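# Lift cloth off standing lanterns and lay it flat

## Task

Remove the cloth from around the lanterns, which poke up through holes in it, and lay it out flat on the table. Each lantern has to finish upright in its current spot. It is a failure if any gripped section of cloth drops more than about a palm's width at the moment its gripper releases it. Cloth that snags on an open hand, lifts with it and settles back near where it was released is not counted as such a drop.

## Robot and tools

ROBOTS. Four identical i2rt Big YAM arms: arm1, arm2, arm3, arm4. Each has six joints, a two-finger gripper and a wrist camera (arm1_cam_wrist to arm4_cam_wrist). Two fixed room cameras, cam_high and cam_low, belong to no arm. Feet (base_link, scene frame, metres): arm1 x=+0.334 y=+0.741 z=+0.739; arm2 x=-0.334 y=+0.742 z=+0.808; arm3 x=-0.333 y=-0.737 z=+0.775; arm4 x=+0.330 y=-0.742 z=+0.827. Each foot faces its own +x; arm1 and arm2 face roughly -y, arm3 and arm4 roughly +y. Table tops under the arms are at z=+0.720. Reach is about 1.0 m from the joint1 axis.

FRAME. One shared scene frame: origin on the floor, +z up, metres. The hand point sits between the finger pads, about 1 cm short of the tips. Fingers point along the hand's +z; they open and close along its y. Quaternions are written w, x, y, z. Printed hand positions drift more at long reach, and a hand often settles a centimetre or more from where it was sent. hand_target is the pose implied by the joint targets currently held.

JOINTS (absolute, radians): joint1_rad -2.879..2.879 (turns about the foot, positive counter-clockwise from above, 0 along the foot's facing); joint2_rad 0..3.141 (shoulder, 0 = upper arm back and level, positive lifts then swings forward); joint3_rad 0..3.019 (elbow, 0 folded, positive opens); joint4_rad -1.692..1.57 (hand pitch, positive tips fingers up); joint5_rad -1.57..1.57 (sideways swing, positive to the arm's right); joint6_rad -2.094..2.094 (roll, positive clockwise seen from behind). gripper_m 0..0.093 metres of fingertip gap. Tolerances for done: ±0.045, ±0.14, ±0.09, ±0.055, ±0.03, ±0.035, gripper ±0.003.

move. Arguments: arm1, arm2, arm3, arm4 (each optional) and cameras. Each arm's object may hold:
- joints: a map from joint name to an absolute target (radians; gripper_m in metres). Joints may swing the hand along a wide curve since each joint moves at its own rate.
- target: one list of seven numbers [x, y, z, qw, qx, qy, qz], an absolute hand pose in the scene frame, metres. The hand travels in a straight line toward it from its hand_target. When target is given, joints may contain only gripper_m.
- speed: top path speed in m/s, 0.002 to 0.5, default 0.25; rotation capped at double that in rad/s. Only allowed with target.
An arm left out keeps its previous command. All motions start at once; all hand paths in one action finish together, paced by the slowest, each lasting 0.5 to 10 s (cut off at 10 s). No action exceeds 15 s. Paths ignore obstacles and other arms; the controller clips each step to 100 mm and 20 degrees from the measured pose. cameras: list of camera names or "all"; omitted/null means all, [] means none. Unknown keys make a call invalid; out-of-range values get it refused, and a refusal cancels the rest of that reply's move, wait and finished_scene calls. A move with no action just reports state and images.

wait: seconds (0 to 10), cameras as in move. Nothing new is commanded.
zoom_image: camera (one name) and region [x0, y0, x1, y1] in that camera's pixels from the top-left, at most 504 by 504, on its latest image.
finished_scene: scene = the current scene number; ends the scene irreversibly. The cloth must stay correct without the robots.

RESULTS. Each robot block gives joint_positions, Joint velocities (rad/s, gripper m/s; "within noise" when at rest), joint torques (N m, same order, arm joints only, with weight included and per-arm offsets; numbers 3 and 4 flip sign beyond ±28), hand and hand_target. The "move" line names each arm sent a motion with "done" or its worst status. joint_status/hand_status words: off_target (stopped short, may still push); time_out (joints keep a nearby target and keep pushing; on_its_own lists them; send the reported position to relax); not_followed (a safety check withheld the command, shown as "joint command not followed" or "pose unreachable"; the arm may keep trying). on_its_own lists uncommanded behaviour; "held at" is the target, not a reading. Arms under "as last shown" were not commanded and show old values. The "pictures" line gives image order; images may lag the state slightly. Camera intrinsics and world-to-camera transforms were supplied (fisheye wrist cams 672x504, room cams 896x504); room cameras are accurate near image centre to a few millimetres.

GRIPPER. Closed on nothing reads 0.000 to 0.002. On an object it reads a bit under the object's width; about 0.005 below first contact it squeezes at full force (roughly 50 to 64 N per pad). To release, command well above the reading.

AVOID. Releasing cloth from higher than a palm's width above where it will land; knocking lanterns over or moving them; pushing anything off the work area; arms pressing hard against each other (the clearance check can be late and ignores fingers, housings and wrist cameras); pushing into the table or unreachable poses, which overheats motors (MOTOR HOT, then OVER-TEMPERATURE FAULT with the arm going limp; affected keys then read limit_stop_at_motor_heat and need resending). Arms do not stop on contact. The simulation keeps running between calls with the last commands held.

Each tool is called in YAML: its name, and indented under it one key for each argument.

## Session

move:
  cameras: ["all"]

zoom_image:
  camera: "cam_high"
  region: [250, 150, 650, 390]

Scene clock: 0.00 s.
Joint torques (N m): no reading
Motor temperatures (°C): arm1=[27 27 30 22 24 23 23] | arm2=[23 24 28 27 22 23 23] | arm3=[25 31 27 25 24 23 27] | arm4=[25 32 29 23 21 23 26]
Heat: arm1: hottest joint3_rad 30 °C; arm2: hottest joint3_rad 28 °C; arm3: hottest joint2_rad 31 °C; arm4: hottest joint2_rad 32 °C.
Joint velocities: arm1=[within noise] | arm2=[0.005 -0.015 0.007 -0.017 -0.154 -0.037 0] | arm3=[within noise] | arm4=[within noise]
arm1.joint_positions: joint1_rad=-0.149 joint2_rad=+0.286 joint3_rad=+1.689 joint4_rad=-1.240 joint5_rad=-0.049 joint6_rad=+0.507 gripper_m=+0.09396
arm1.joint_status: not commanded
arm1.hand: x=+0.3480 y=+0.7655 z=+1.4578 quat_wxyz=(-0.641, -0.565, -0.306, +0.420) (m; scene frame)
arm1.hand_target: x=+0.3482 y=+0.7674 z=+1.4621 quat_wxyz=(-0.644, -0.561, -0.304, +0.422) (m; scene frame)
arm1.hand_status: not commanded
arm2.joint_positions: joint1_rad=+0.694 joint2_rad=+0.506 joint3_rad=+1.467 joint4_rad=-1.443 joint5_rad=-0.141 joint6_rad=+0.586 gripper_m=+0.09396
arm2.joint_status: not commanded
arm2.hand: x=-0.2160 y=+0.6312 z=+1.3808 quat_wxyz=(-0.519, -0.548, -0.655, +0.017) (m; scene frame)
arm2.hand_target: x=-0.2179 y=+0.6336 z=+1.3907 quat_wxyz=(-0.530, -0.543, -0.651, +0.019) (m; scene frame)
arm2.hand_status: not commanded
arm3.joint_positions: joint1_rad=-0.166 joint2_rad=+0.432 joint3_rad=+1.385 joint4_rad=-1.492 joint5_rad=-0.208 joint6_rad=-0.423 gripper_m=+0.09396
arm3.joint_status: not commanded
arm3.hand: x=-0.3546 y=-0.6029 z=+1.3139 quat_wxyz=(-0.389, +0.725, -0.471, -0.318) (m; scene frame)
arm3.hand_target: x=-0.3549 y=-0.6046 z=+1.3233 quat_wxyz=(-0.398, +0.721, -0.467, -0.322) (m; scene frame)
arm3.hand_status: not commanded
arm4.joint_positions: joint1_rad=+0.270 joint2_rad=+0.640 joint3_rad=+1.503 joint4_rad=-1.444 joint5_rad=-0.222 joint6_rad=-0.408 gripper_m=+0.09396
arm4.joint_status: not commanded
arm4.hand: x=+0.2468 y=-0.5517 z=+1.3974 quat_wxyz=(-0.301, +0.804, -0.343, -0.381) (m; scene frame)
arm4.hand_target: x=+0.2475 y=-0.5546 z=+1.4062 quat_wxyz=(-0.309, +0.800, -0.340, -0.386) (m; scene frame)
arm4.hand_status: not commanded
pictures: arm1_cam_wrist, arm2_cam_wrist, arm3_cam_wrist, arm4_cam_wrist, cam_high, cam_low
camera_calibration:
arm1_cam_wrist: T_world_to_cam=[[-0.88511, -0.0191015, -0.46499, 1.00219], [0.422413, 0.386359, -0.819935, 0.760778], [0.195315, -0.92215, -0.333902, 1.25501], [0, 0, 0, 1]] pos_world=[0.320559, 0.882517, 1.50884]
arm2_cam_wrist: T_world_to_cam=[[-0.731915, -0.397681, -0.553308, 0.860217], [-0.276157, 0.915466, -0.292676, -0.22923], [0.622927, -0.061414, -0.779866, 1.37197], [0, 0, 0, 1]] pos_world=[-0.288331, 0.636202, 1.47882]
arm3_cam_wrist: T_world_to_cam=[[0.929253, 0.256936, 0.265466, 0.136329], [0.346443, -0.855606, -0.384597, 0.118871], [0.128318, 0.449357, -0.884089, 1.60307], [0, 0, 0, 1]] pos_world=[-0.373569, -0.653672, 1.42678]
arm4_cam_wrist: T_world_to_cam=[[0.778606, 0.584653, 0.227933, -0.188991], [0.626001, -0.69848, -0.346769, -0.0516391], [-0.0435329, 0.412683, -0.909834, 1.6304], [0, 0, 0, 1]] pos_world=[0.250452, -0.598414, 1.50857]

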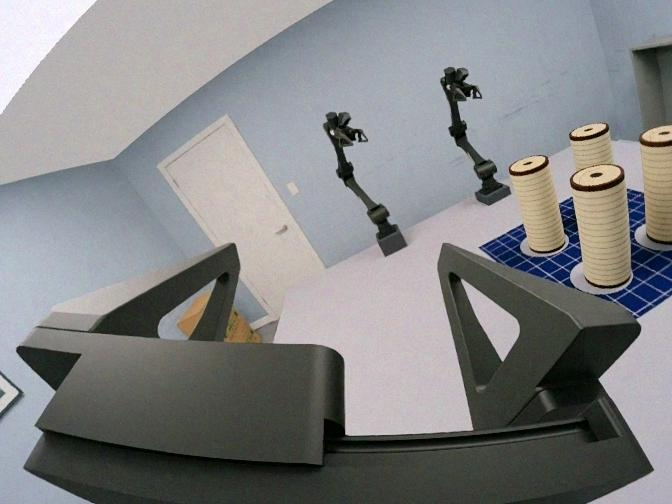

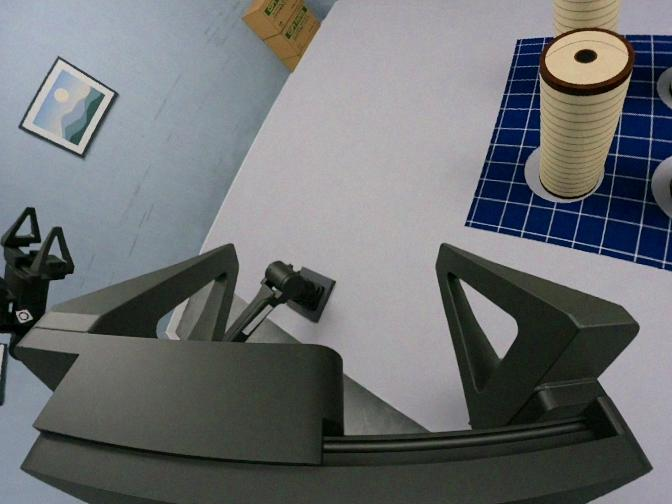

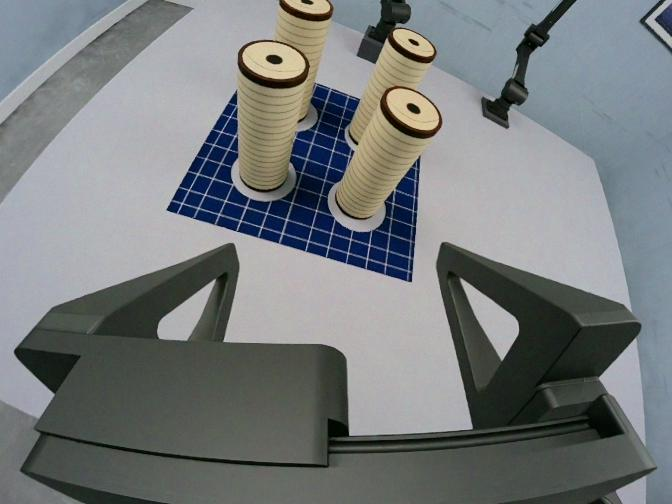

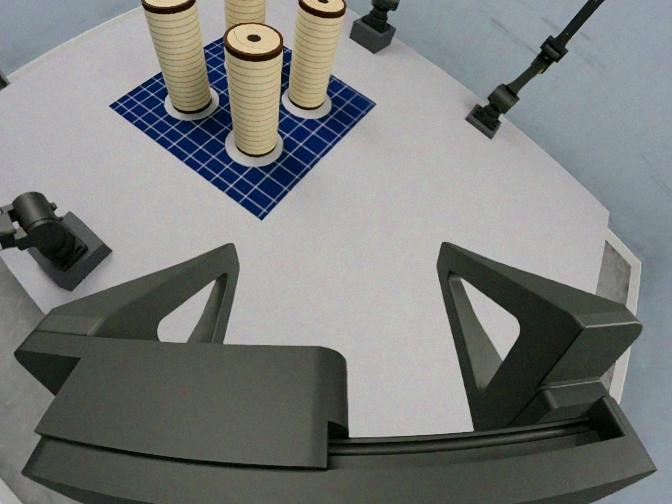

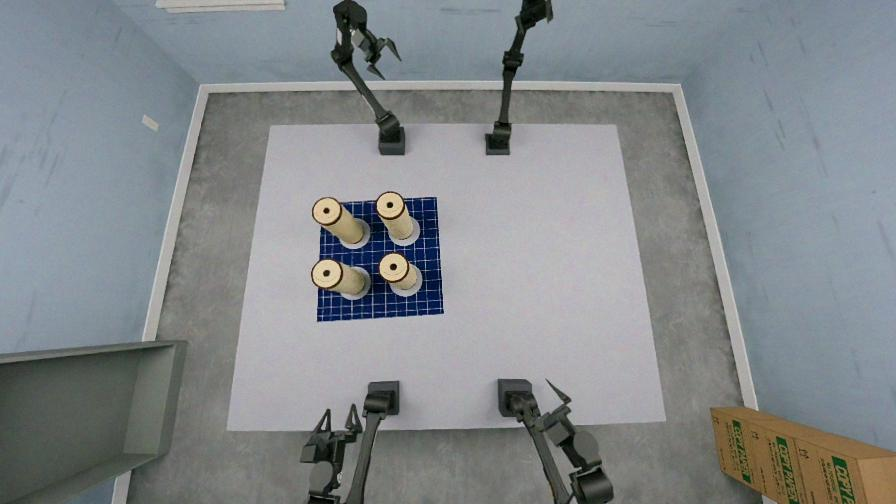

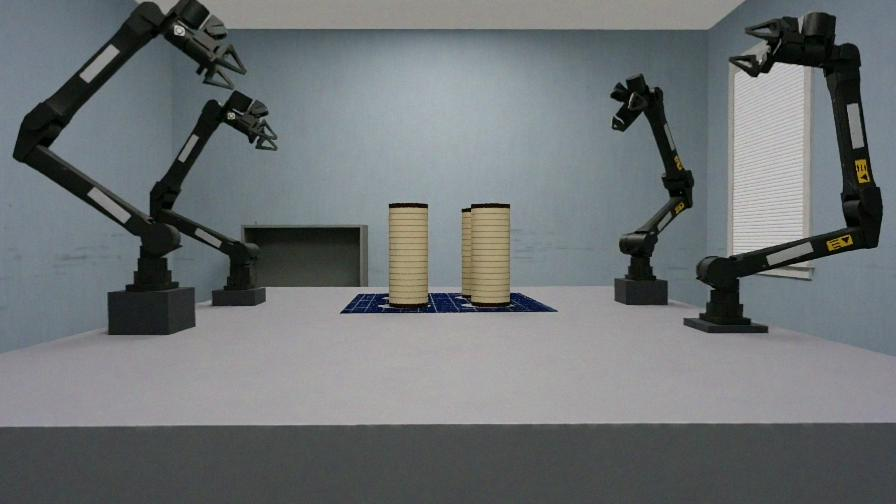

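Scaled by 1.260.

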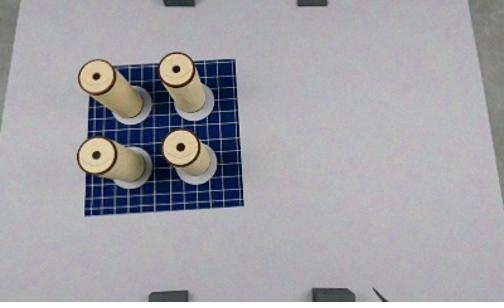

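move:
  arm1: {"joints": {"joint1_rad": -0.794, "joint2_rad": 1.1, "joint3_rad": 1.6, "joint4_rad": -1.4, "joint5_rad": 0, "joint6_rad": -0.78, "gripper_m": 0.055}}
  arm2: {"joints": {"joint1_rad": -0.738, "joint2_rad": 1.0, "joint3_rad": 1.5, "joint4_rad": -1.35, "joint5_rad": 0, "joint6_rad": -0.752, "gripper_m": 0.055}}
  arm3: {"joints": {"joint1_rad": 0.7072, "joint2_rad": 1.1, "joint3_rad": 1.5, "joint4_rad": -1.35, "joint5_rad": 0, "joint6_rad": 0.744, "gripper_m": 0.055}}
  arm4: {"joints": {"joint1_rad": 0.7465, "joint2_rad": 1.2, "joint3_rad": 1.5, "joint4_rad": -1.3, "joint5_rad": 0, "joint6_rad": 0.7125, "gripper_m": 0.055}}
  cameras: []

move:
  arm1: {"joints": {"joint1_rad": -0.794, "joint2_rad": 1.898, "joint3_rad": 1.6125, "joint4_rad": -1.285, "joint5_rad": 0, "joint6_rad": -0.78}}
  arm2: {"joints": {"joint1_rad": -0.738, "joint2_rad": 1.9525, "joint3_rad": 1.5033, "joint4_rad": -1.1216, "joint5_rad": 0, "joint6_rad": -0.752}}
  arm3: {"joints": {"joint1_rad": 0.7072, "joint2_rad": 1.901, "joint3_rad": 1.5169, "joint4_rad": -1.1867, "joint5_rad": 0, "joint6_rad": 0.744}}
  arm4: {"joints": {"joint1_rad": 0.7465, "joint2_rad": 2.0204, "joint3_rad": 1.5578, "joint4_rad": -1.1082, "joint5_rad": 0, "joint6_rad": 0.7125}}
  cameras: ["arm1_cam_wrist", "arm2_cam_wrist", "arm3_cam_wrist", "arm4_cam_wrist"]

Scene clock: 21.80 s.
Joint torques (N m): arm1=[-1.2 -3.19 11.73 0.7 0.15 -0.07] | arm2=[0.32 -5.07 11.1 1.95 -0.12 -0.14] | arm3=[-0.15 -5.6 8.77 1.39 0.18 0.11] | arm4=[0.56 -3.66 12.48 1.74 0.11 0.16]
Motor temperatures (°C): arm1=[27 28 31 22 24 23 23] | arm2=[23 24 30 27 22 23 23] | arm3=[25 31 28 25 24 23 27] | arm4=[25 32 31 24 21 23 25]
Heat: arm1: hottest joint3_rad 31 °C; arm2: hottest joint3_rad 30 °C; arm3: hottest joint2_rad 31 °C; arm4: hottest joint2_rad 32 °C.
move: arm1 done; arm2 done; arm3 done; arm4 done
Joint velocities: within noise
arm1.joint_positions: joint1_rad=-0.795 joint2_rad=+1.096 joint3_rad=+1.577 joint4_rad=-1.393 joint5_rad=-0.002 joint6_rad=-0.768 gripper_m=+0.05513
arm1.joint_status: all done
arm1.hand: x=+0.0565 y=+0.4646 z=+1.2251 quat_wxyz=(-0.008, -0.672, -0.663, +0.330) (m; scene frame)
arm1.hand_target: x=+0.0563 y=+0.4645 z=+1.2338 quat_wxyz=(-0.005, -0.667, -0.666, +0.335) (m; scene frame)
arm1.hand_status: not commanded
arm2.joint_positions: joint1_rad=-0.735 joint2_rad=+0.993 joint3_rad=+1.478 joint4_rad=-1.362 joint5_rad=+0.001 joint6_rad=-0.741 gripper_m=+0.05511
arm2.joint_status: all done
arm2.hand: x=-0.5844 y=+0.4713 z=+1.2800 quat_wxyz=(-0.012, -0.668, -0.663, +0.338) (m; scene frame)
arm2.hand_target: x=-0.5882 y=+0.4685 z=+1.2906 quat_wxyz=(-0.011, -0.662, -0.663, +0.351) (m; scene frame)
arm2.hand_status: not commanded
arm3.joint_positions: joint1_rad=+0.710 joint2_rad=+1.100 joint3_rad=+1.481 joint4_rad=-1.362 joint5_rad=+0.000 joint6_rad=+0.731 gripper_m=+0.05508
arm3.joint_status: all done
arm3.hand: x=-0.6095 y=-0.4460 z=+1.2117 quat_wxyz=(-0.019, +0.684, -0.669, -0.290) (m; scene frame)
arm3.hand_target: x=-0.6111 y=-0.4427 z=+1.2230 quat_wxyz=(-0.018, +0.675, -0.672, -0.305) (m; scene frame)
arm3.hand_status: not commanded
arm4.joint_positions: joint1_rad=+0.744 joint2_rad=+1.194 joint3_rad=+1.484 joint4_rad=-1.308 joint5_rad=-0.003 joint6_rad=+0.699 gripper_m=+0.05513
arm4.joint_status: all done
arm4.hand: x=+0.0442 y=-0.4110 z=+1.2386 quat_wxyz=(-0.022, +0.684, -0.675, -0.276) (m; scene frame)
arm4.hand_target: x=+0.0406 y=-0.4075 z=+1.2446 quat_wxyz=(-0.022, +0.678, -0.678, -0.284) (m; scene frame)
arm4.hand_status: not commanded
pictures: none
No camera images: "cameras" was empty.

Scene clock: 23.43 s.
Joint torques (N m): arm1=[-0.79 -16.91 11.47 0.2 0.2 -0.08] | arm2=[0.09 -23.65 10.17 0.53 -0.15 -0.18] | arm3=[-0.32 -19.78 8.55 0.29 0.19 0.14] | arm4=[0.5 -13.33 10.52 0.47 0.11 0.15]
Motor temperatures (°C): arm1=[27 28 31 22 24 23 23] | arm2=[23 24 31 27 22 23 23] | arm3=[25 31 28 25 24 23 27] | arm4=[25 32 31 24 21 23 25]
Heat: arm1: hottest joint3_rad 31 °C; arm2: hottest joint3_rad 31 °C; arm3: hottest joint2_rad 31 °C; arm4: hottest joint2_rad 32 °C.
move: arm1 done; arm2 done; arm3 done; arm4 done
Joint velocities: within noise
arm1.joint_positions: joint1_rad=-0.795 joint2_rad=+1.915 joint3_rad=+1.585 joint4_rad=-1.290 joint5_rad=-0.002 joint6_rad=-0.768 gripper_m=+0.05513
arm1.joint_status: all done
arm1.hand: x=-0.0611 y=+0.3425 z=+0.8413 quat_wxyz=(-0.004, -0.711, -0.703, -0.018) (m; scene frame)
arm1.hand_target: x=-0.0689 y=+0.3346 z=+0.8604 quat_wxyz=(-0.003, -0.707, -0.707, +0.006) (m; scene frame)
arm1.hand_status: not commanded
arm2.joint_positions: joint1_rad=-0.735 joint2_rad=+1.969 joint3_rad=+1.478 joint4_rad=-1.129 joint5_rad=+0.001 joint6_rad=-0.743 gripper_m=+0.05511
arm2.joint_status: all done
arm2.hand: x=-0.7123 y=+0.3346 z=+0.8333 quat_wxyz=(+0.002, -0.709, -0.705, -0.026) (m; scene frame)
arm2.hand_target: x=-0.7230 y=+0.3253 z=+0.8505 quat_wxyz=(+0.001, -0.707, -0.707, -0.002) (m; scene frame)
arm2.hand_status: not commanded
arm3.joint_positions: joint1_rad=+0.710 joint2_rad=+1.929 joint3_rad=+1.488 joint4_rad=-1.196 joint5_rad=+0.000 joint6_rad=+0.732 gripper_m=+0.05508
arm3.joint_status: all done
arm3.hand: x=-0.7057 y=-0.3361 z=+0.8287 quat_wxyz=(-0.004, +0.712, -0.701, +0.032) (m; scene frame)
arm3.hand_target: x=-0.7151 y=-0.3239 z=+0.8532 quat_wxyz=(-0.006, +0.707, -0.707, +0.000) (m; scene frame)
arm3.hand_status: not commanded
arm4.joint_positions: joint1_rad=+0.744 joint2_rad=+2.022 joint3_rad=+1.543 joint4_rad=-1.112 joint5_rad=-0.003 joint6_rad=+0.702 gripper_m=+0.05513
arm4.joint_status: all done
arm4.hand: x=-0.0492 y=-0.3007 z=+0.8517 quat_wxyz=(+0.001, +0.710, -0.704, +0.006) (m; scene frame)
arm4.hand_target: x=-0.0546 y=-0.2958 z=+0.8575 quat_wxyz=(-0.002, +0.707, -0.707, -0.004) (m; scene frame)
arm4.hand_status: not commanded
pictures: arm1_cam_wrist, arm2_cam_wrist, arm3_cam_wrist, arm4_cam_wrist
camera_calibration:
arm1_cam_wrist: T_world_to_cam=[[-0.999083, 0.0107651, -0.0414405, -0.0281719], [-0.0149611, 0.819089, 0.573471, -0.755695], [0.040117, 0.573565, -0.818177, 0.624713], [0, 0, 0, 1]] pos_world=[-0.0645137, 0.260971, 0.943327]
arm2_cam_wrist: T_world_to_cam=[[-0.999176, 0.0118658, -0.038816, -0.680048], [-0.0148671, 0.782864, 0.622015, -0.786709], [0.0377684, 0.622079, -0.782043, 0.59222], [0, 0, 0, 1]] pos_world=[-0.713551, 0.255548, 0.926089]
arm3_cam_wrist: T_world_to_cam=[[0.998674, 0.0198322, 0.0475107, 0.672753], [-0.0134625, -0.790124, 0.6128, -0.776352], [0.0496925, -0.612626, -0.788809, 0.60791], [0, 0, 0, 1]] pos_world=[-0.712521, -0.254335, 0.92331]
arm4_cam_wrist: T_world_to_cam=[[0.999857, 0.0147075, 0.00829835, 0.0456774], [0.00681882, -0.801185, 0.598378, -0.746606], [0.0154491, -0.598236, -0.801171, 0.623842], [0, 0, 0, 1]] pos_world=[-0.0502177, -0.225636, 0.946178]

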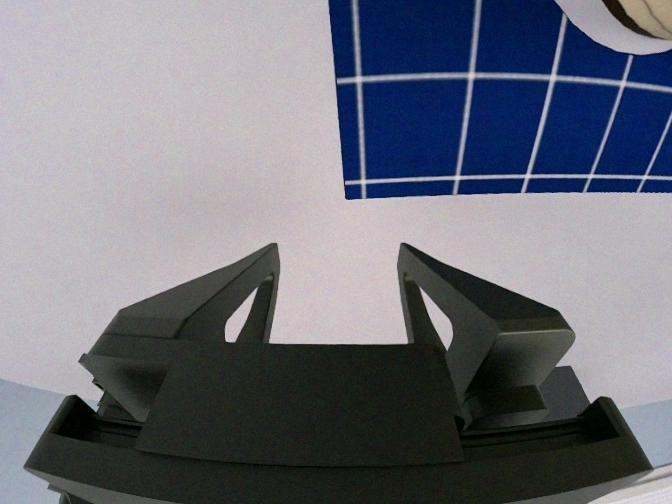

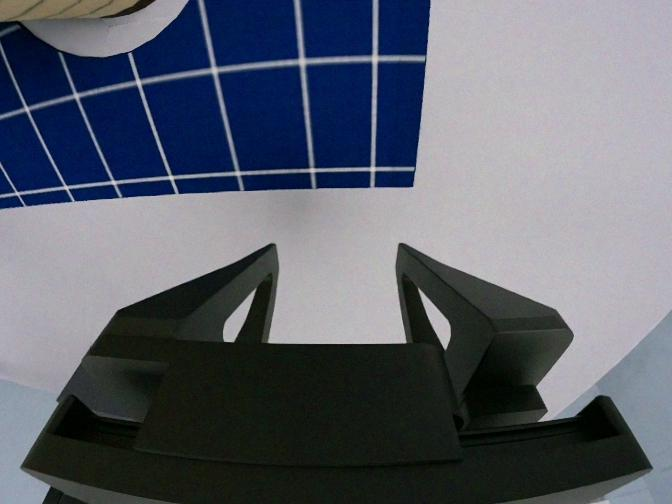

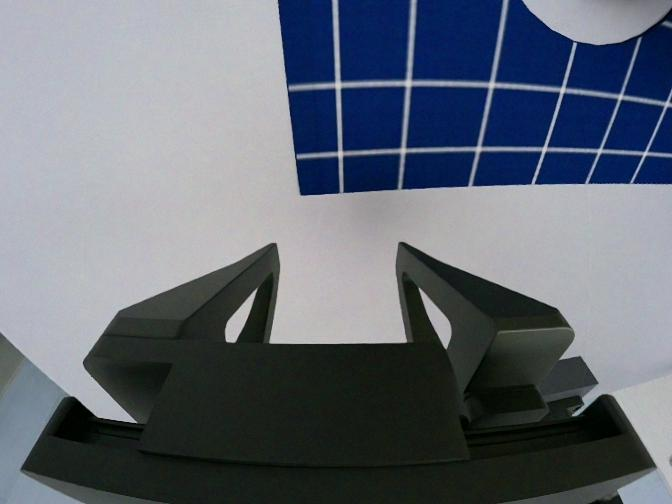

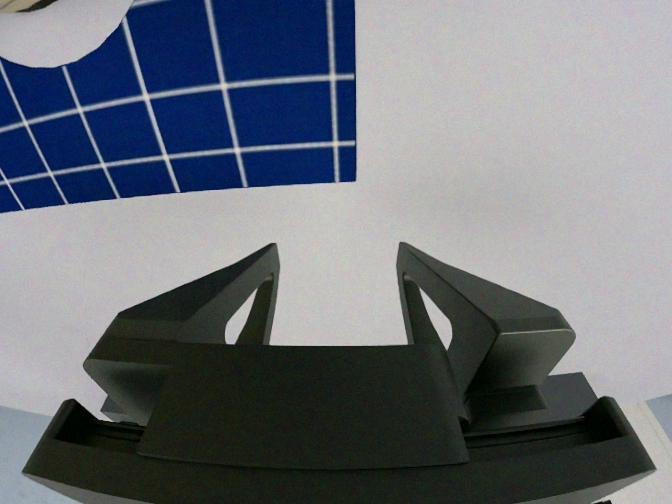

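move:
  arm1: {"target": [-0.080, 0.326, 0.717, 0, 0.7071, 0.7071, 0], "speed": 0.13}
  arm2: {"target": [-0.739, 0.3165, 0.715, 0, 0.7071, 0.7071, 0], "speed": 0.13}
  arm3: {"target": [-0.7134, -0.324, 0.714, 0, 0.7071, -0.7071, 0], "speed": 0.13}
  arm4: {"target": [-0.0527, -0.2975, 0.722, 0, 0.7071, -0.7071, 0], "speed": 0.13}
  cameras: ["arm1_cam_wrist", "arm2_cam_wrist", "arm3_cam_wrist", "arm4_cam_wrist"]

Scene clock: 34.13 s.
Joint torques (N m): arm1=[-1.03 -14.74 7.92 0.34 -0.03 -0.05] | arm2=[-0.38 -21.13 7.61 0.9 -0.17 -0.18] | arm3=[-0.5 -16.03 5.48 0.91 0.07 0.12] | arm4=[0.44 -11.99 7.56 0.8 0.13 0.14]
Motor temperatures (°C): arm1=[27 28 32 22 24 23 23] | arm2=[23 25 31 27 22 23 23] | arm3=[25 31 29 25 24 23 27] | arm4=[25 34 32 23 21 23 25]
Heat: arm1: hottest joint3_rad 32 °C; arm2: hottest joint3_rad 31 °C; arm3: hottest joint2_rad 31 °C; arm4: hottest joint2_rad 34 °C.
move: arm1 off_target; arm2 off_target; arm3 off_target; arm4 off_target
Joint velocities: within noise
arm1.joint_positions: joint1_rad=-0.795 joint2_rad=+2.067 joint3_rad=+1.519 joint4_rad=-1.015 joint5_rad=+0.008 joint6_rad=-0.770 gripper_m=+0.05512
arm1.joint_status: not commanded
arm1.hand: x=-0.0818 y=+0.3232 z=+0.7333 quat_wxyz=(+0.001, -0.711, -0.703, +0.011) (m; scene frame)
arm1.hand_target: x=-0.0799 y=+0.3263 z=+0.7174 quat_wxyz=(+0.000, -0.707, -0.707, +0.000) (m; scene frame)
arm1.hand_status: off_target (0.017 m and 1.4 deg from the pose sent, 0.127 m and 2.2 deg at the start)
arm2.joint_positions: joint1_rad=-0.738 joint2_rad=+2.153 joint3_rad=+1.478 joint4_rad=-0.880 joint5_rad=+0.000 joint6_rad=-0.751 gripper_m=+0.05511
arm2.joint_status: not commanded
arm2.hand: x=-0.7356 y=+0.3120 z=+0.7303 quat_wxyz=(+0.001, -0.707, -0.707, +0.006) (m; scene frame)
arm2.hand_target: x=-0.7385 y=+0.3167 z=+0.7152 quat_wxyz=(+0.000, -0.707, -0.707, +0.000) (m; scene frame)
arm2.hand_status: off_target (0.016 m and 0.7 deg from the pose sent, 0.123 m and 3.0 deg at the start)
arm3.joint_positions: joint1_rad=+0.710 joint2_rad=+2.058 joint3_rad=+1.400 joint4_rad=-0.905 joint5_rad=-0.008 joint6_rad=+0.732 gripper_m=+0.05507
arm3.joint_status: not commanded
arm3.hand: x=-0.7166 y=-0.3244 z=+0.7295 quat_wxyz=(-0.002, +0.713, -0.701, -0.004) (m; scene frame)
arm3.hand_target: x=-0.7132 y=-0.3244 z=+0.7144 quat_wxyz=(+0.000, +0.707, -0.707, +0.000) (m; scene frame)
arm3.hand_status: off_target (0.016 m and 1.1 deg from the pose sent, 0.116 m and 3.9 deg at the start)
arm4.joint_positions: joint1_rad=+0.744 joint2_rad=+2.188 joint3_rad=+1.488 joint4_rad=-0.854 joint5_rad=-0.006 joint6_rad=+0.702 gripper_m=+0.05513
arm4.joint_status: not commanded
arm4.hand: x=-0.0567 y=-0.2924 z=+0.7398 quat_wxyz=(+0.001, +0.710, -0.704, -0.012) (m; scene frame)
arm4.hand_target: x=-0.0524 y=-0.2978 z=+0.7224 quat_wxyz=(+0.000, +0.707, -0.707, +0.000) (m; scene frame)
arm4.hand_status: off_target (0.019 m and 1.5 deg from the pose sent, 0.130 m and 0.8 deg at the start)
pictures: arm1_cam_wrist, arm2_cam_wrist, arm3_cam_wrist, arm4_cam_wrist
camera_calibration:
arm1_cam_wrist: T_world_to_cam=[[-0.999939, 0.00928667, 0.00604759, -0.0875501], [0.0110822, 0.837664, 0.546073, -0.662102], [0.0000053493, 0.546106, -0.837716, 0.568124], [0, 0, 0, 1]] pos_world=[-0.0802102, 0.245176, 0.838011]
arm2_cam_wrist: T_world_to_cam=[[-0.999975, 0.00597918, 0.00372263, -0.736961], [0.00702772, 0.811831, 0.58385, -0.670365], [0.000468792, 0.583861, -0.811853, 0.532866], [0, 0, 0, 1]] pos_world=[-0.732481, 0.23751, 0.826745]
arm3_cam_wrist: T_world_to_cam=[[0.999801, 0.0186881, -0.00694241, 0.728214], [0.0192899, -0.818915, 0.57359, -0.66375], [0.00503406, -0.57361, -0.819113, 0.540126], [0, 0, 0, 1]] pos_world=[-0.717984, -0.247342, 0.8282]
arm4_cam_wrist: T_world_to_cam=[[0.999744, 0.0149263, -0.0170093, 0.0726991], [0.0220105, -0.816008, 0.577622, -0.661065], [-0.00525795, -0.577848, -0.816127, 0.555094], [0, 0, 0, 1]] pos_world=[-0.0552115, -0.219759, 0.83611]

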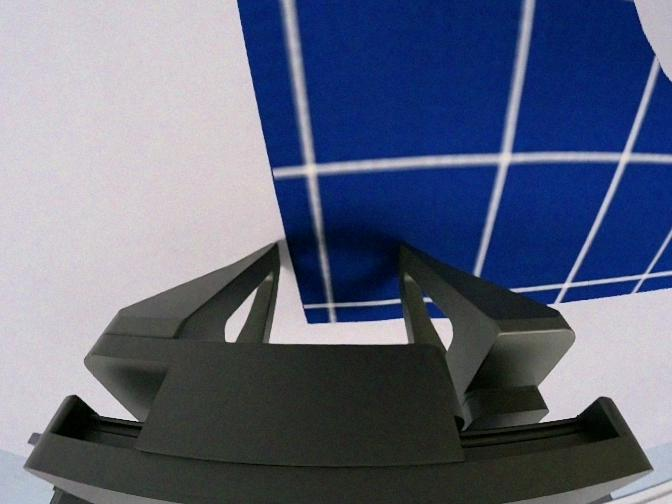

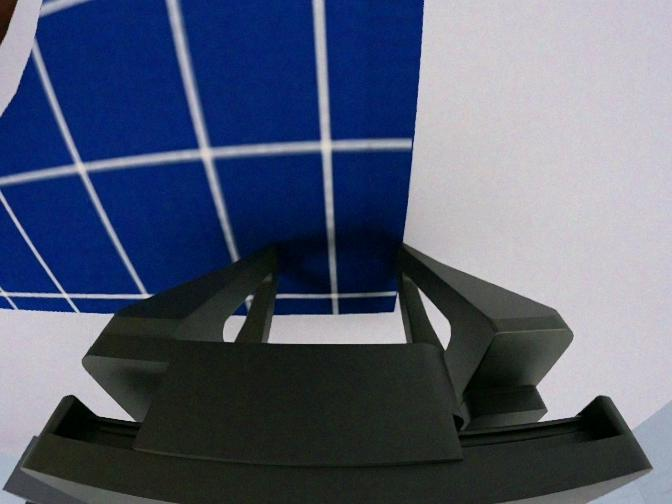

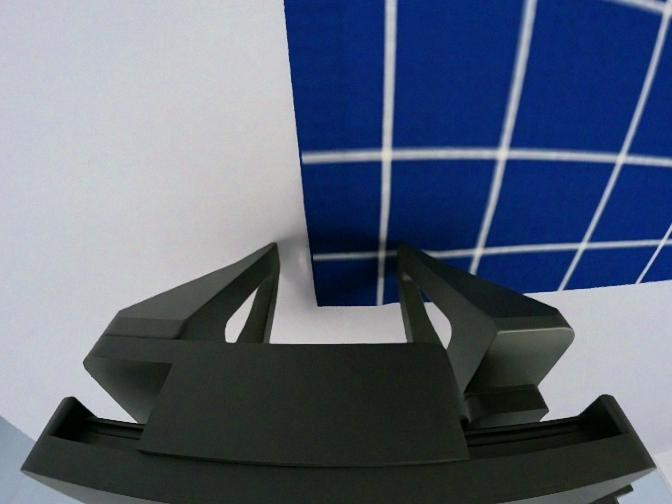

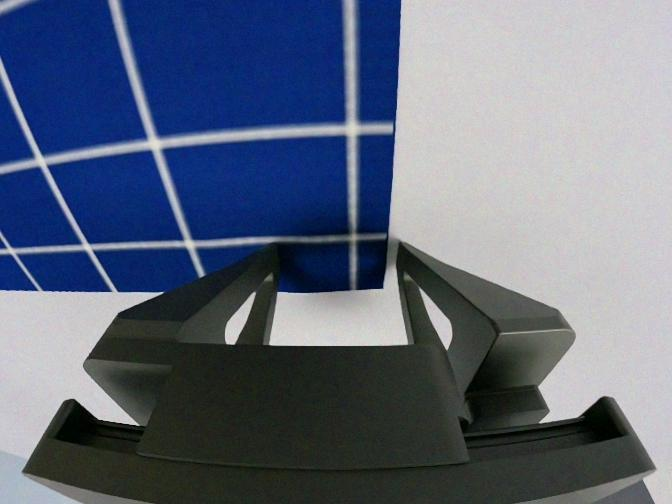

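move:
  arm1: {"joints": {"gripper_m": 0.0}}
  arm2: {"joints": {"gripper_m": 0.0}}
  arm3: {"joints": {"gripper_m": 0.0}}
  arm4: {"joints": {"gripper_m": 0.0}}
  cameras: ["arm1_cam_wrist", "arm2_cam_wrist", "arm3_cam_wrist", "arm4_cam_wrist"]

Scene clock: 41.27 s.
Joint torques (N m): arm1=[-1.14 -14.92 7.84 0.21 -0.12 -0.06] | arm2=[-0.26 -20.6 7.57 0.9 0.09 -0.18] | arm3=[0.15 -16.09 5.42 0.83 0.06 0.12] | arm4=[0.38 -12.04 7.58 0.44 0.14 0.13]
Motor temperatures (°C): arm1=[27 29 32 22 24 23 23] | arm2=[23 26 32 27 22 23 23] | arm3=[25 32 29 25 24 23 27] | arm4=[25 34 32 23 21 23 25]
Heat: arm1: hottest joint3_rad 32 °C; arm2: hottest joint3_rad 32 °C; arm3: hottest joint2_rad 32 °C; arm4: hottest joint2_rad 34 °C.
move: arm1 done; arm2 done; arm3 done; arm4 done
Joint velocities: within noise
arm1.joint_positions: joint1_rad=-0.796 joint2_rad=+2.067 joint3_rad=+1.519 joint4_rad=-1.008 joint5_rad=+0.009 joint6_rad=-0.771 gripper_m=+0.00156
arm1.joint_status: all done
arm1.hand: x=-0.0836 y=+0.3228 z=+0.7333 quat_wxyz=(+0.001, -0.711, -0.703, +0.014) (m; scene frame)
arm1.hand_target: x=-0.0798 y=+0.3263 z=+0.7174 quat_wxyz=(+0.000, -0.707, -0.707, +0.000) (m; scene frame)
arm1.hand_status: not commanded
arm2.joint_positions: joint1_rad=-0.738 joint2_rad=+2.153 joint3_rad=+1.478 joint4_rad=-0.880 joint5_rad=-0.007 joint6_rad=-0.751 gripper_m=+0.00186
arm2.joint_status: all done
arm2.hand: x=-0.7348 y=+0.3112 z=+0.7303 quat_wxyz=(-0.003, -0.707, -0.707, +0.006) (m; scene frame)
arm2.hand_target: x=-0.7385 y=+0.3167 z=+0.7152 quat_wxyz=(+0.000, -0.707, -0.707, +0.000) (m; scene frame)
arm2.hand_status: not commanded
arm3.joint_positions: joint1_rad=+0.702 joint2_rad=+2.058 joint3_rad=+1.400 joint4_rad=-0.903 joint5_rad=-0.008 joint6_rad=+0.732 gripper_m=+0.00142
arm3.joint_status: all done
arm3.hand: x=-0.7137 y=-0.3208 z=+0.7298 quat_wxyz=(-0.002, +0.710, -0.704, -0.006) (m; scene frame)
arm3.hand_target: x=-0.7131 y=-0.3243 z=+0.7142 quat_wxyz=(+0.000, +0.707, -0.707, +0.000) (m; scene frame)
arm3.hand_status: not commanded
arm4.joint_positions: joint1_rad=+0.744 joint2_rad=+2.188 joint3_rad=+1.488 joint4_rad=-0.846 joint5_rad=-0.006 joint6_rad=+0.702 gripper_m=+0.00212
arm4.joint_status: all done
arm4.hand: x=-0.0581 y=-0.2909 z=+0.7399 quat_wxyz=(+0.000, +0.710, -0.704, -0.016) (m; scene frame)
arm4.hand_target: x=-0.0525 y=-0.2978 z=+0.7224 quat_wxyz=(+0.000, +0.707, -0.707, +0.000) (m; scene frame)
arm4.hand_status: not commanded
pictures: arm1_cam_wrist, arm2_cam_wrist, arm3_cam_wrist, arm4_cam_wrist
camera_calibration:
arm1_cam_wrist: T_world_to_cam=[[-0.999894, 0.00975195, 0.0108383, -0.0930124], [0.0140718, 0.840012, 0.542385, -0.659526], [-0.00381497, 0.542479, -0.84006, 0.570967], [0, 0, 0, 1]] pos_world=[-0.0815436, 0.245179, 0.838372]
arm2_cam_wrist: T_world_to_cam=[[-0.999984, 0.00552255, -0.00131873, -0.732276], [0.00373355, 0.81456, 0.580068, -0.670226], [0.00427764, 0.580054, -0.814567, 0.539303], [0, 0, 0, 1]] pos_world=[-0.732069, 0.237158, 0.82711]
arm3_cam_wrist: T_world_to_cam=[[0.999902, 0.0107312, -0.00904018, 0.724372], [0.0139728, -0.820368, 0.571665, -0.663868], [-0.00128166, -0.571735, -0.820438, 0.53945], [0, 0, 0, 1]] pos_world=[-0.714333, -0.243968, 0.828643]
arm4_cam_wrist: T_world_to_cam=[[0.999623, 0.0150871, -0.0229183, 0.0785429], [0.0254911, -0.81969, 0.572239, -0.656654], [-0.0101525, -0.572608, -0.819766, 0.559988], [0, 0, 0, 1]] pos_world=[-0.0560892, -0.218785, 0.836623]

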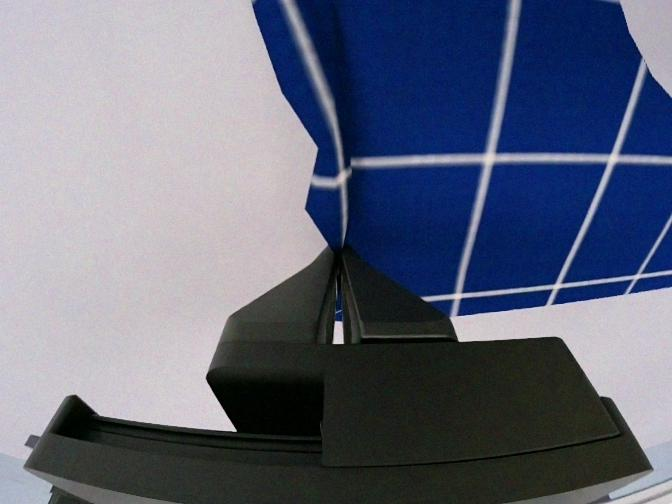

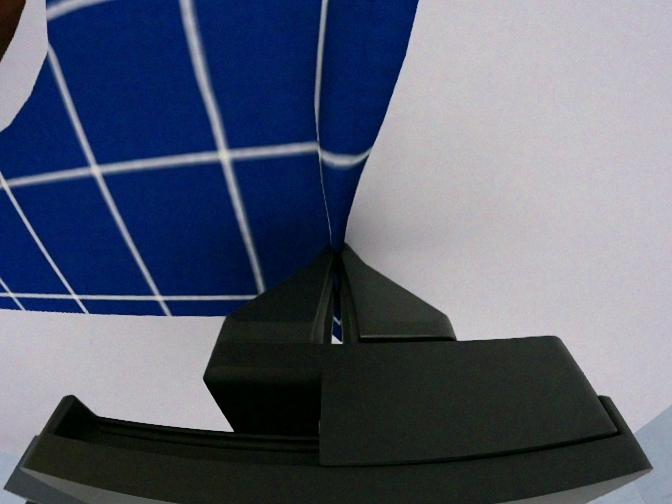

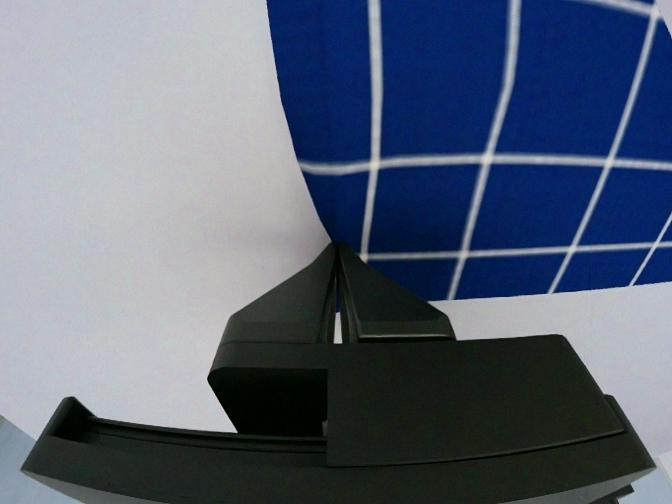

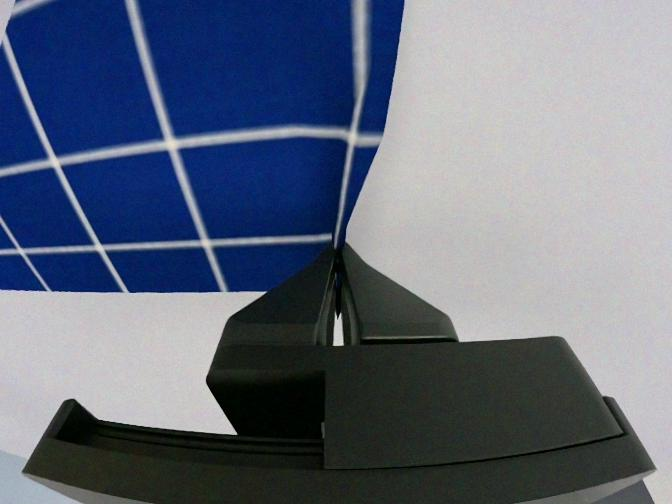

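move:
  arm1: {"target": [-0.080, 0.326, 0.81, 0, 0.7071, 0.7071, 0], "speed": 0.15}
  arm2: {"target": [-0.739, 0.315, 0.81, 0, 0.7071, 0.7071, 0], "speed": 0.15}
  arm3: {"target": [-0.718, -0.325, 0.81, 0, 0.7071, -0.7071, 0], "speed": 0.15}
  arm4: {"target": [-0.054, -0.296, 0.81, 0, 0.7071, -0.7071, 0], "speed": 0.15}
  cameras: ["arm1_cam_wrist", "arm2_cam_wrist", "arm3_cam_wrist", "arm4_cam_wrist", "cam_low", "cam_high"]

Scene clock: 46.37 s.
Joint torques (N m): arm1=[-0.79 -16.67 11.74 -0.76 -0.05 -0.02] | arm2=[-0.85 -22.42 11.34 -0.29 0.42 -0.15] | arm3=[0.97 -18.73 8.88 -0.55 -0.15 0.18] | arm4=[0.38 -12.4 10.77 -0.5 0.05 0.13]
Motor temperatures (°C): arm1=[27 30 32 22 24 23 24] | arm2=[23 26 32 27 22 23 23] | arm3=[25 33 29 25 24 23 27] | arm4=[25 34 32 23 21 23 26]
Heat: arm1: hottest joint3_rad 32 °C; arm2: hottest joint3_rad 32 °C; arm3: hottest joint2_rad 33 °C; arm4: hottest joint2_rad 34 °C.
move: arm1 off_target; arm2 off_target; arm3 off_target; arm4 done
Joint velocities: within noise
arm1.joint_positions: joint1_rad=-0.796 joint2_rad=+1.986 joint3_rad=+1.570 joint4_rad=-1.183 joint5_rad=+0.009 joint6_rad=-0.771 gripper_m=+0.00149
arm1.joint_status: not commanded
arm1.hand: x=-0.0747 y=+0.3323 z=+0.7963 quat_wxyz=(+0.001, -0.711, -0.703, -0.008) (m; scene frame)
arm1.hand_target: x=-0.0798 y=+0.3262 z=+0.8101 quat_wxyz=(+0.000, -0.707, -0.707, +0.000) (m; scene frame)
arm1.hand_status: off_target (0.016 m and 1.1 deg from the pose sent, 0.077 m and 1.7 deg at the start)
arm2.joint_positions: joint1_rad=-0.731 joint2_rad=+2.041 joint3_rad=+1.484 joint4_rad=-1.043 joint5_rad=-0.015 joint6_rad=-0.751 gripper_m=+0.00186
arm2.joint_status: not commanded
arm2.hand: x=-0.7188 y=+0.3204 z=+0.7955 quat_wxyz=(-0.006, -0.705, -0.709, -0.016) (m; scene frame)
arm2.hand_target: x=-0.7385 y=+0.3157 z=+0.8104 quat_wxyz=(+0.000, -0.707, -0.707, +0.000) (m; scene frame)
arm2.hand_status: off_target (0.025 m and 2.0 deg from the pose sent, 0.080 m and 0.7 deg at the start)
arm3.joint_positions: joint1_rad=+0.697 joint2_rad=+1.962 joint3_rad=+1.431 joint4_rad=-1.075 joint5_rad=-0.002 joint6_rad=+0.733 gripper_m=+0.00121
arm3.joint_status: not commanded
arm3.hand: x=-0.7018 y=-0.3294 z=+0.7911 quat_wxyz=(-0.004, +0.708, -0.706, +0.017) (m; scene frame)
arm3.hand_target: x=-0.7174 y=-0.3255 z=+0.8101 quat_wxyz=(+0.000, +0.707, -0.707, +0.000) (m; scene frame)
arm3.hand_status: off_target (0.025 m and 2.0 deg from the pose sent, 0.080 m and 0.9 deg at the start)
arm4.joint_positions: joint1_rad=+0.744 joint2_rad=+2.073 joint3_rad=+1.502 joint4_rad=-0.996 joint5_rad=-0.004 joint6_rad=+0.702 gripper_m=+0.00212
arm4.joint_status: not commanded
arm4.hand: x=-0.0519 y=-0.2978 z=+0.8089 quat_wxyz=(+0.000, +0.710, -0.704, -0.006) (m; scene frame)
arm4.hand_target: x=-0.0540 y=-0.2960 z=+0.8101 quat_wxyz=(+0.000, +0.707, -0.707, +0.000) (m; scene frame)
arm4.hand_status: done (0.003 m and 0.8 deg from the pose sent, 0.070 m and 1.9 deg at the start)
pictures: arm1_cam_wrist, arm2_cam_wrist, arm3_cam_wrist, arm4_cam_wrist, cam_high, cam_low
camera_calibration:
arm1_cam_wrist: T_world_to_cam=[[-0.999777, 0.00924383, -0.0189643, -0.0609537], [-0.00315889, 0.823177, 0.567776, -0.717706], [0.0208594, 0.56771, -0.822965, 0.598571], [0, 0, 0, 1]] pos_world=[-0.0756931, 0.251548, 0.898943]
arm2_cam_wrist: T_world_to_cam=[[-0.999306, -0.000665108, -0.0372367, -0.685226], [-0.0229447, 0.798548, 0.601494, -0.746687], [0.0293352, 0.601931, -0.798009, 0.584863], [0, 0, 0, 1]] pos_world=[-0.71904, 0.243762, 0.890338]
arm3_cam_wrist: T_world_to_cam=[[0.999652, 0.00481681, 0.0259522, 0.683299], [-0.0116124, -0.802693, 0.596279, -0.737725], [0.0237038, -0.596373, -0.802357, 0.58], [0, 0, 0, 1]] pos_world=[-0.705376, -0.249562, 0.887524]
arm4_cam_wrist: T_world_to_cam=[[0.999863, 0.014759, -0.00748394, 0.0614178], [0.0163493, -0.811183, 0.584564, -0.709907], [0.00255674, -0.584606, -0.811313, 0.602921], [0, 0, 0, 1]] pos_world=[-0.0513444, -0.224299, 0.904603]

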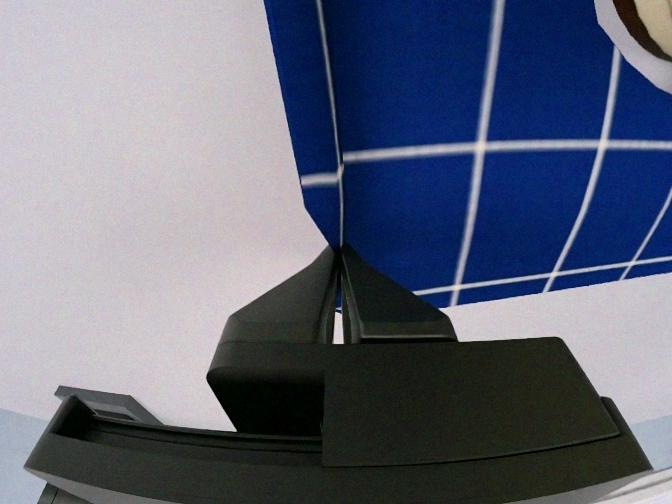

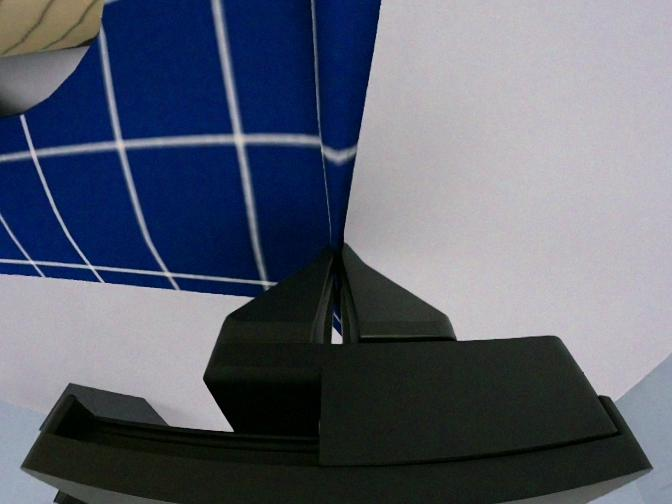

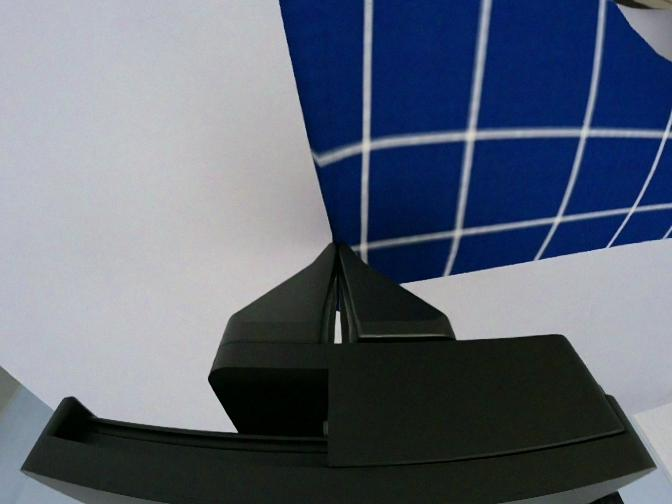

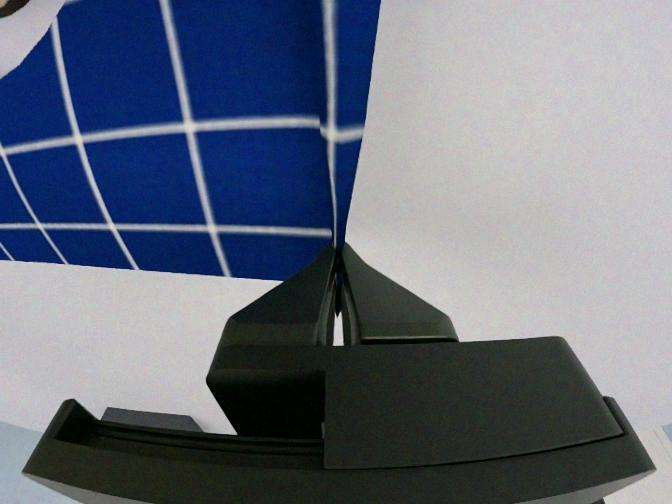

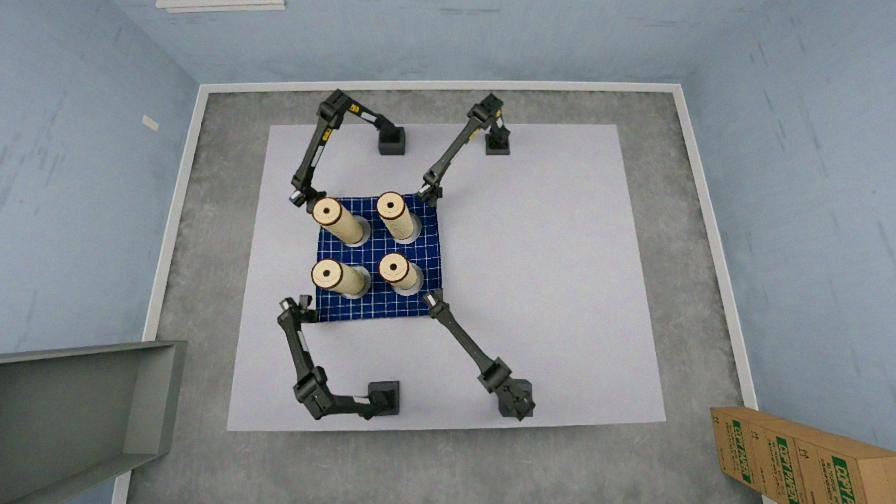

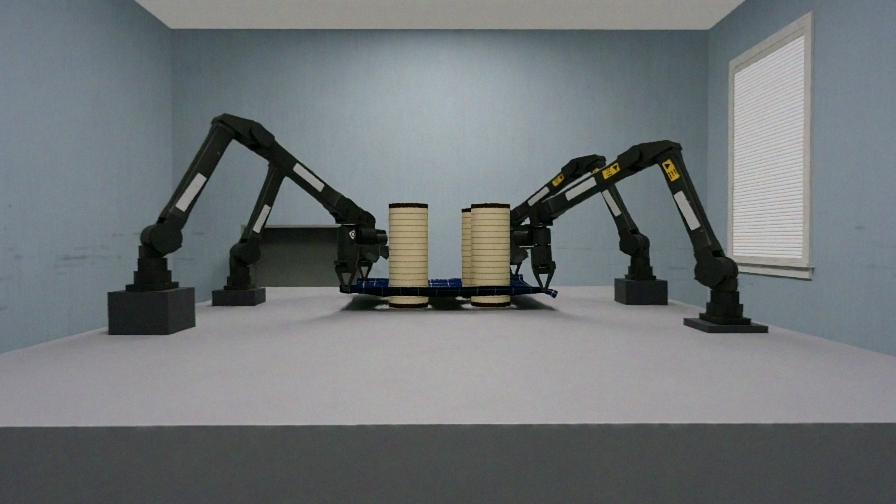

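zoom_image:
  camera: "arm3_cam_wrist"
  region: [260, 150, 420, 340]

Scaled by 2.653 from the camera's 672x504 image, which has a finer 960x720 frame.

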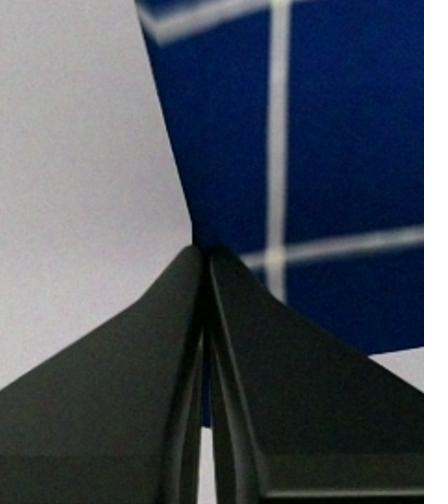

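move:
  arm3: {"target": [-0.745, -0.352, 0.81, 0, 0.7071, -0.7071, 0], "speed": 0.15}
  cameras: ["arm3_cam_wrist"]

Scene clock: 56.47 s.
Joint torques (N m): arm1=[-0.97 -16.15 11.69 -0.94 -0.08 -0.07] | arm2=[-0.73 -22.77 11.49 -0.27 0.42 -0.16] | arm3=[2.9 -18.78 8.69 -0.51 -0.57 0.18] | arm4=[0.38 -12.75 10.74 -0.55 0.08 0.13]
Motor temperatures (°C): arm1=[27 29 34 22 24 23 24] | arm2=[23 27 33 26 22 23 23] | arm3=[25 33 29 25 24 23 28] | arm4=[25 35 32 23 21 23 26]
Heat: arm1: hottest joint3_rad 34 °C; arm2: hottest joint3_rad 33 °C; arm3: hottest joint2_rad 33 °C; arm4: hottest joint2_rad 35 °C.
move: arm3 off_target
Joint velocities: within noise
arm1, arm2, arm4: as last shown
arm1.joint_positions: joint1_rad=-0.796 joint2_rad=+1.986 joint3_rad=+1.570 joint4_rad=-1.183 joint5_rad=+0.009 joint6_rad=-0.771 gripper_m=+0.00148
arm3.joint_positions: joint1_rad=+0.741 joint2_rad=+1.962 joint3_rad=+1.431 joint4_rad=-1.075 joint5_rad=+0.010 joint6_rad=+0.799 gripper_m=+0.00119
arm3.joint_status: not commanded
arm3.hand: x=-0.7179 y=-0.3445 z=+0.7909 quat_wxyz=(-0.010, +0.700, -0.714, +0.017) (m; scene frame)
arm3.hand_target: x=-0.7440 y=-0.3528 z=+0.8100 quat_wxyz=(+0.001, +0.707, -0.707, +0.000) (m; scene frame)
arm3.hand_status: off_target (0.034 m and 2.6 deg from the pose sent, 0.052 m and 2.0 deg at the start)
arm4.joint_positions: joint1_rad=+0.744 joint2_rad=+2.073 joint3_rad=+1.502 joint4_rad=-0.996 joint5_rad=-0.005 joint6_rad=+0.702 gripper_m=+0.00212
arm4.hand: x=-0.0520 y=-0.2979 z=+0.8089 quat_wxyz=(+0.001, +0.710, -0.704, -0.006) (m; scene frame)
pictures: arm3_cam_wrist
camera_calibration:
arm3_cam_wrist: T_world_to_cam=[[0.999221, -0.0171617, 0.0355393, 0.684046], [-0.0347967, -0.807988, 0.58817, -0.762004], [0.0186213, -0.588949, -0.807956, 0.574479], [0, 0, 0, 1]] pos_world=[-0.720726, -0.265612, 0.888031]

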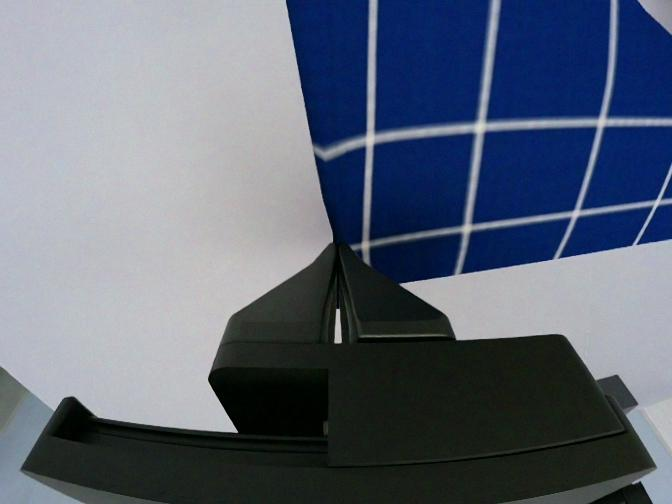

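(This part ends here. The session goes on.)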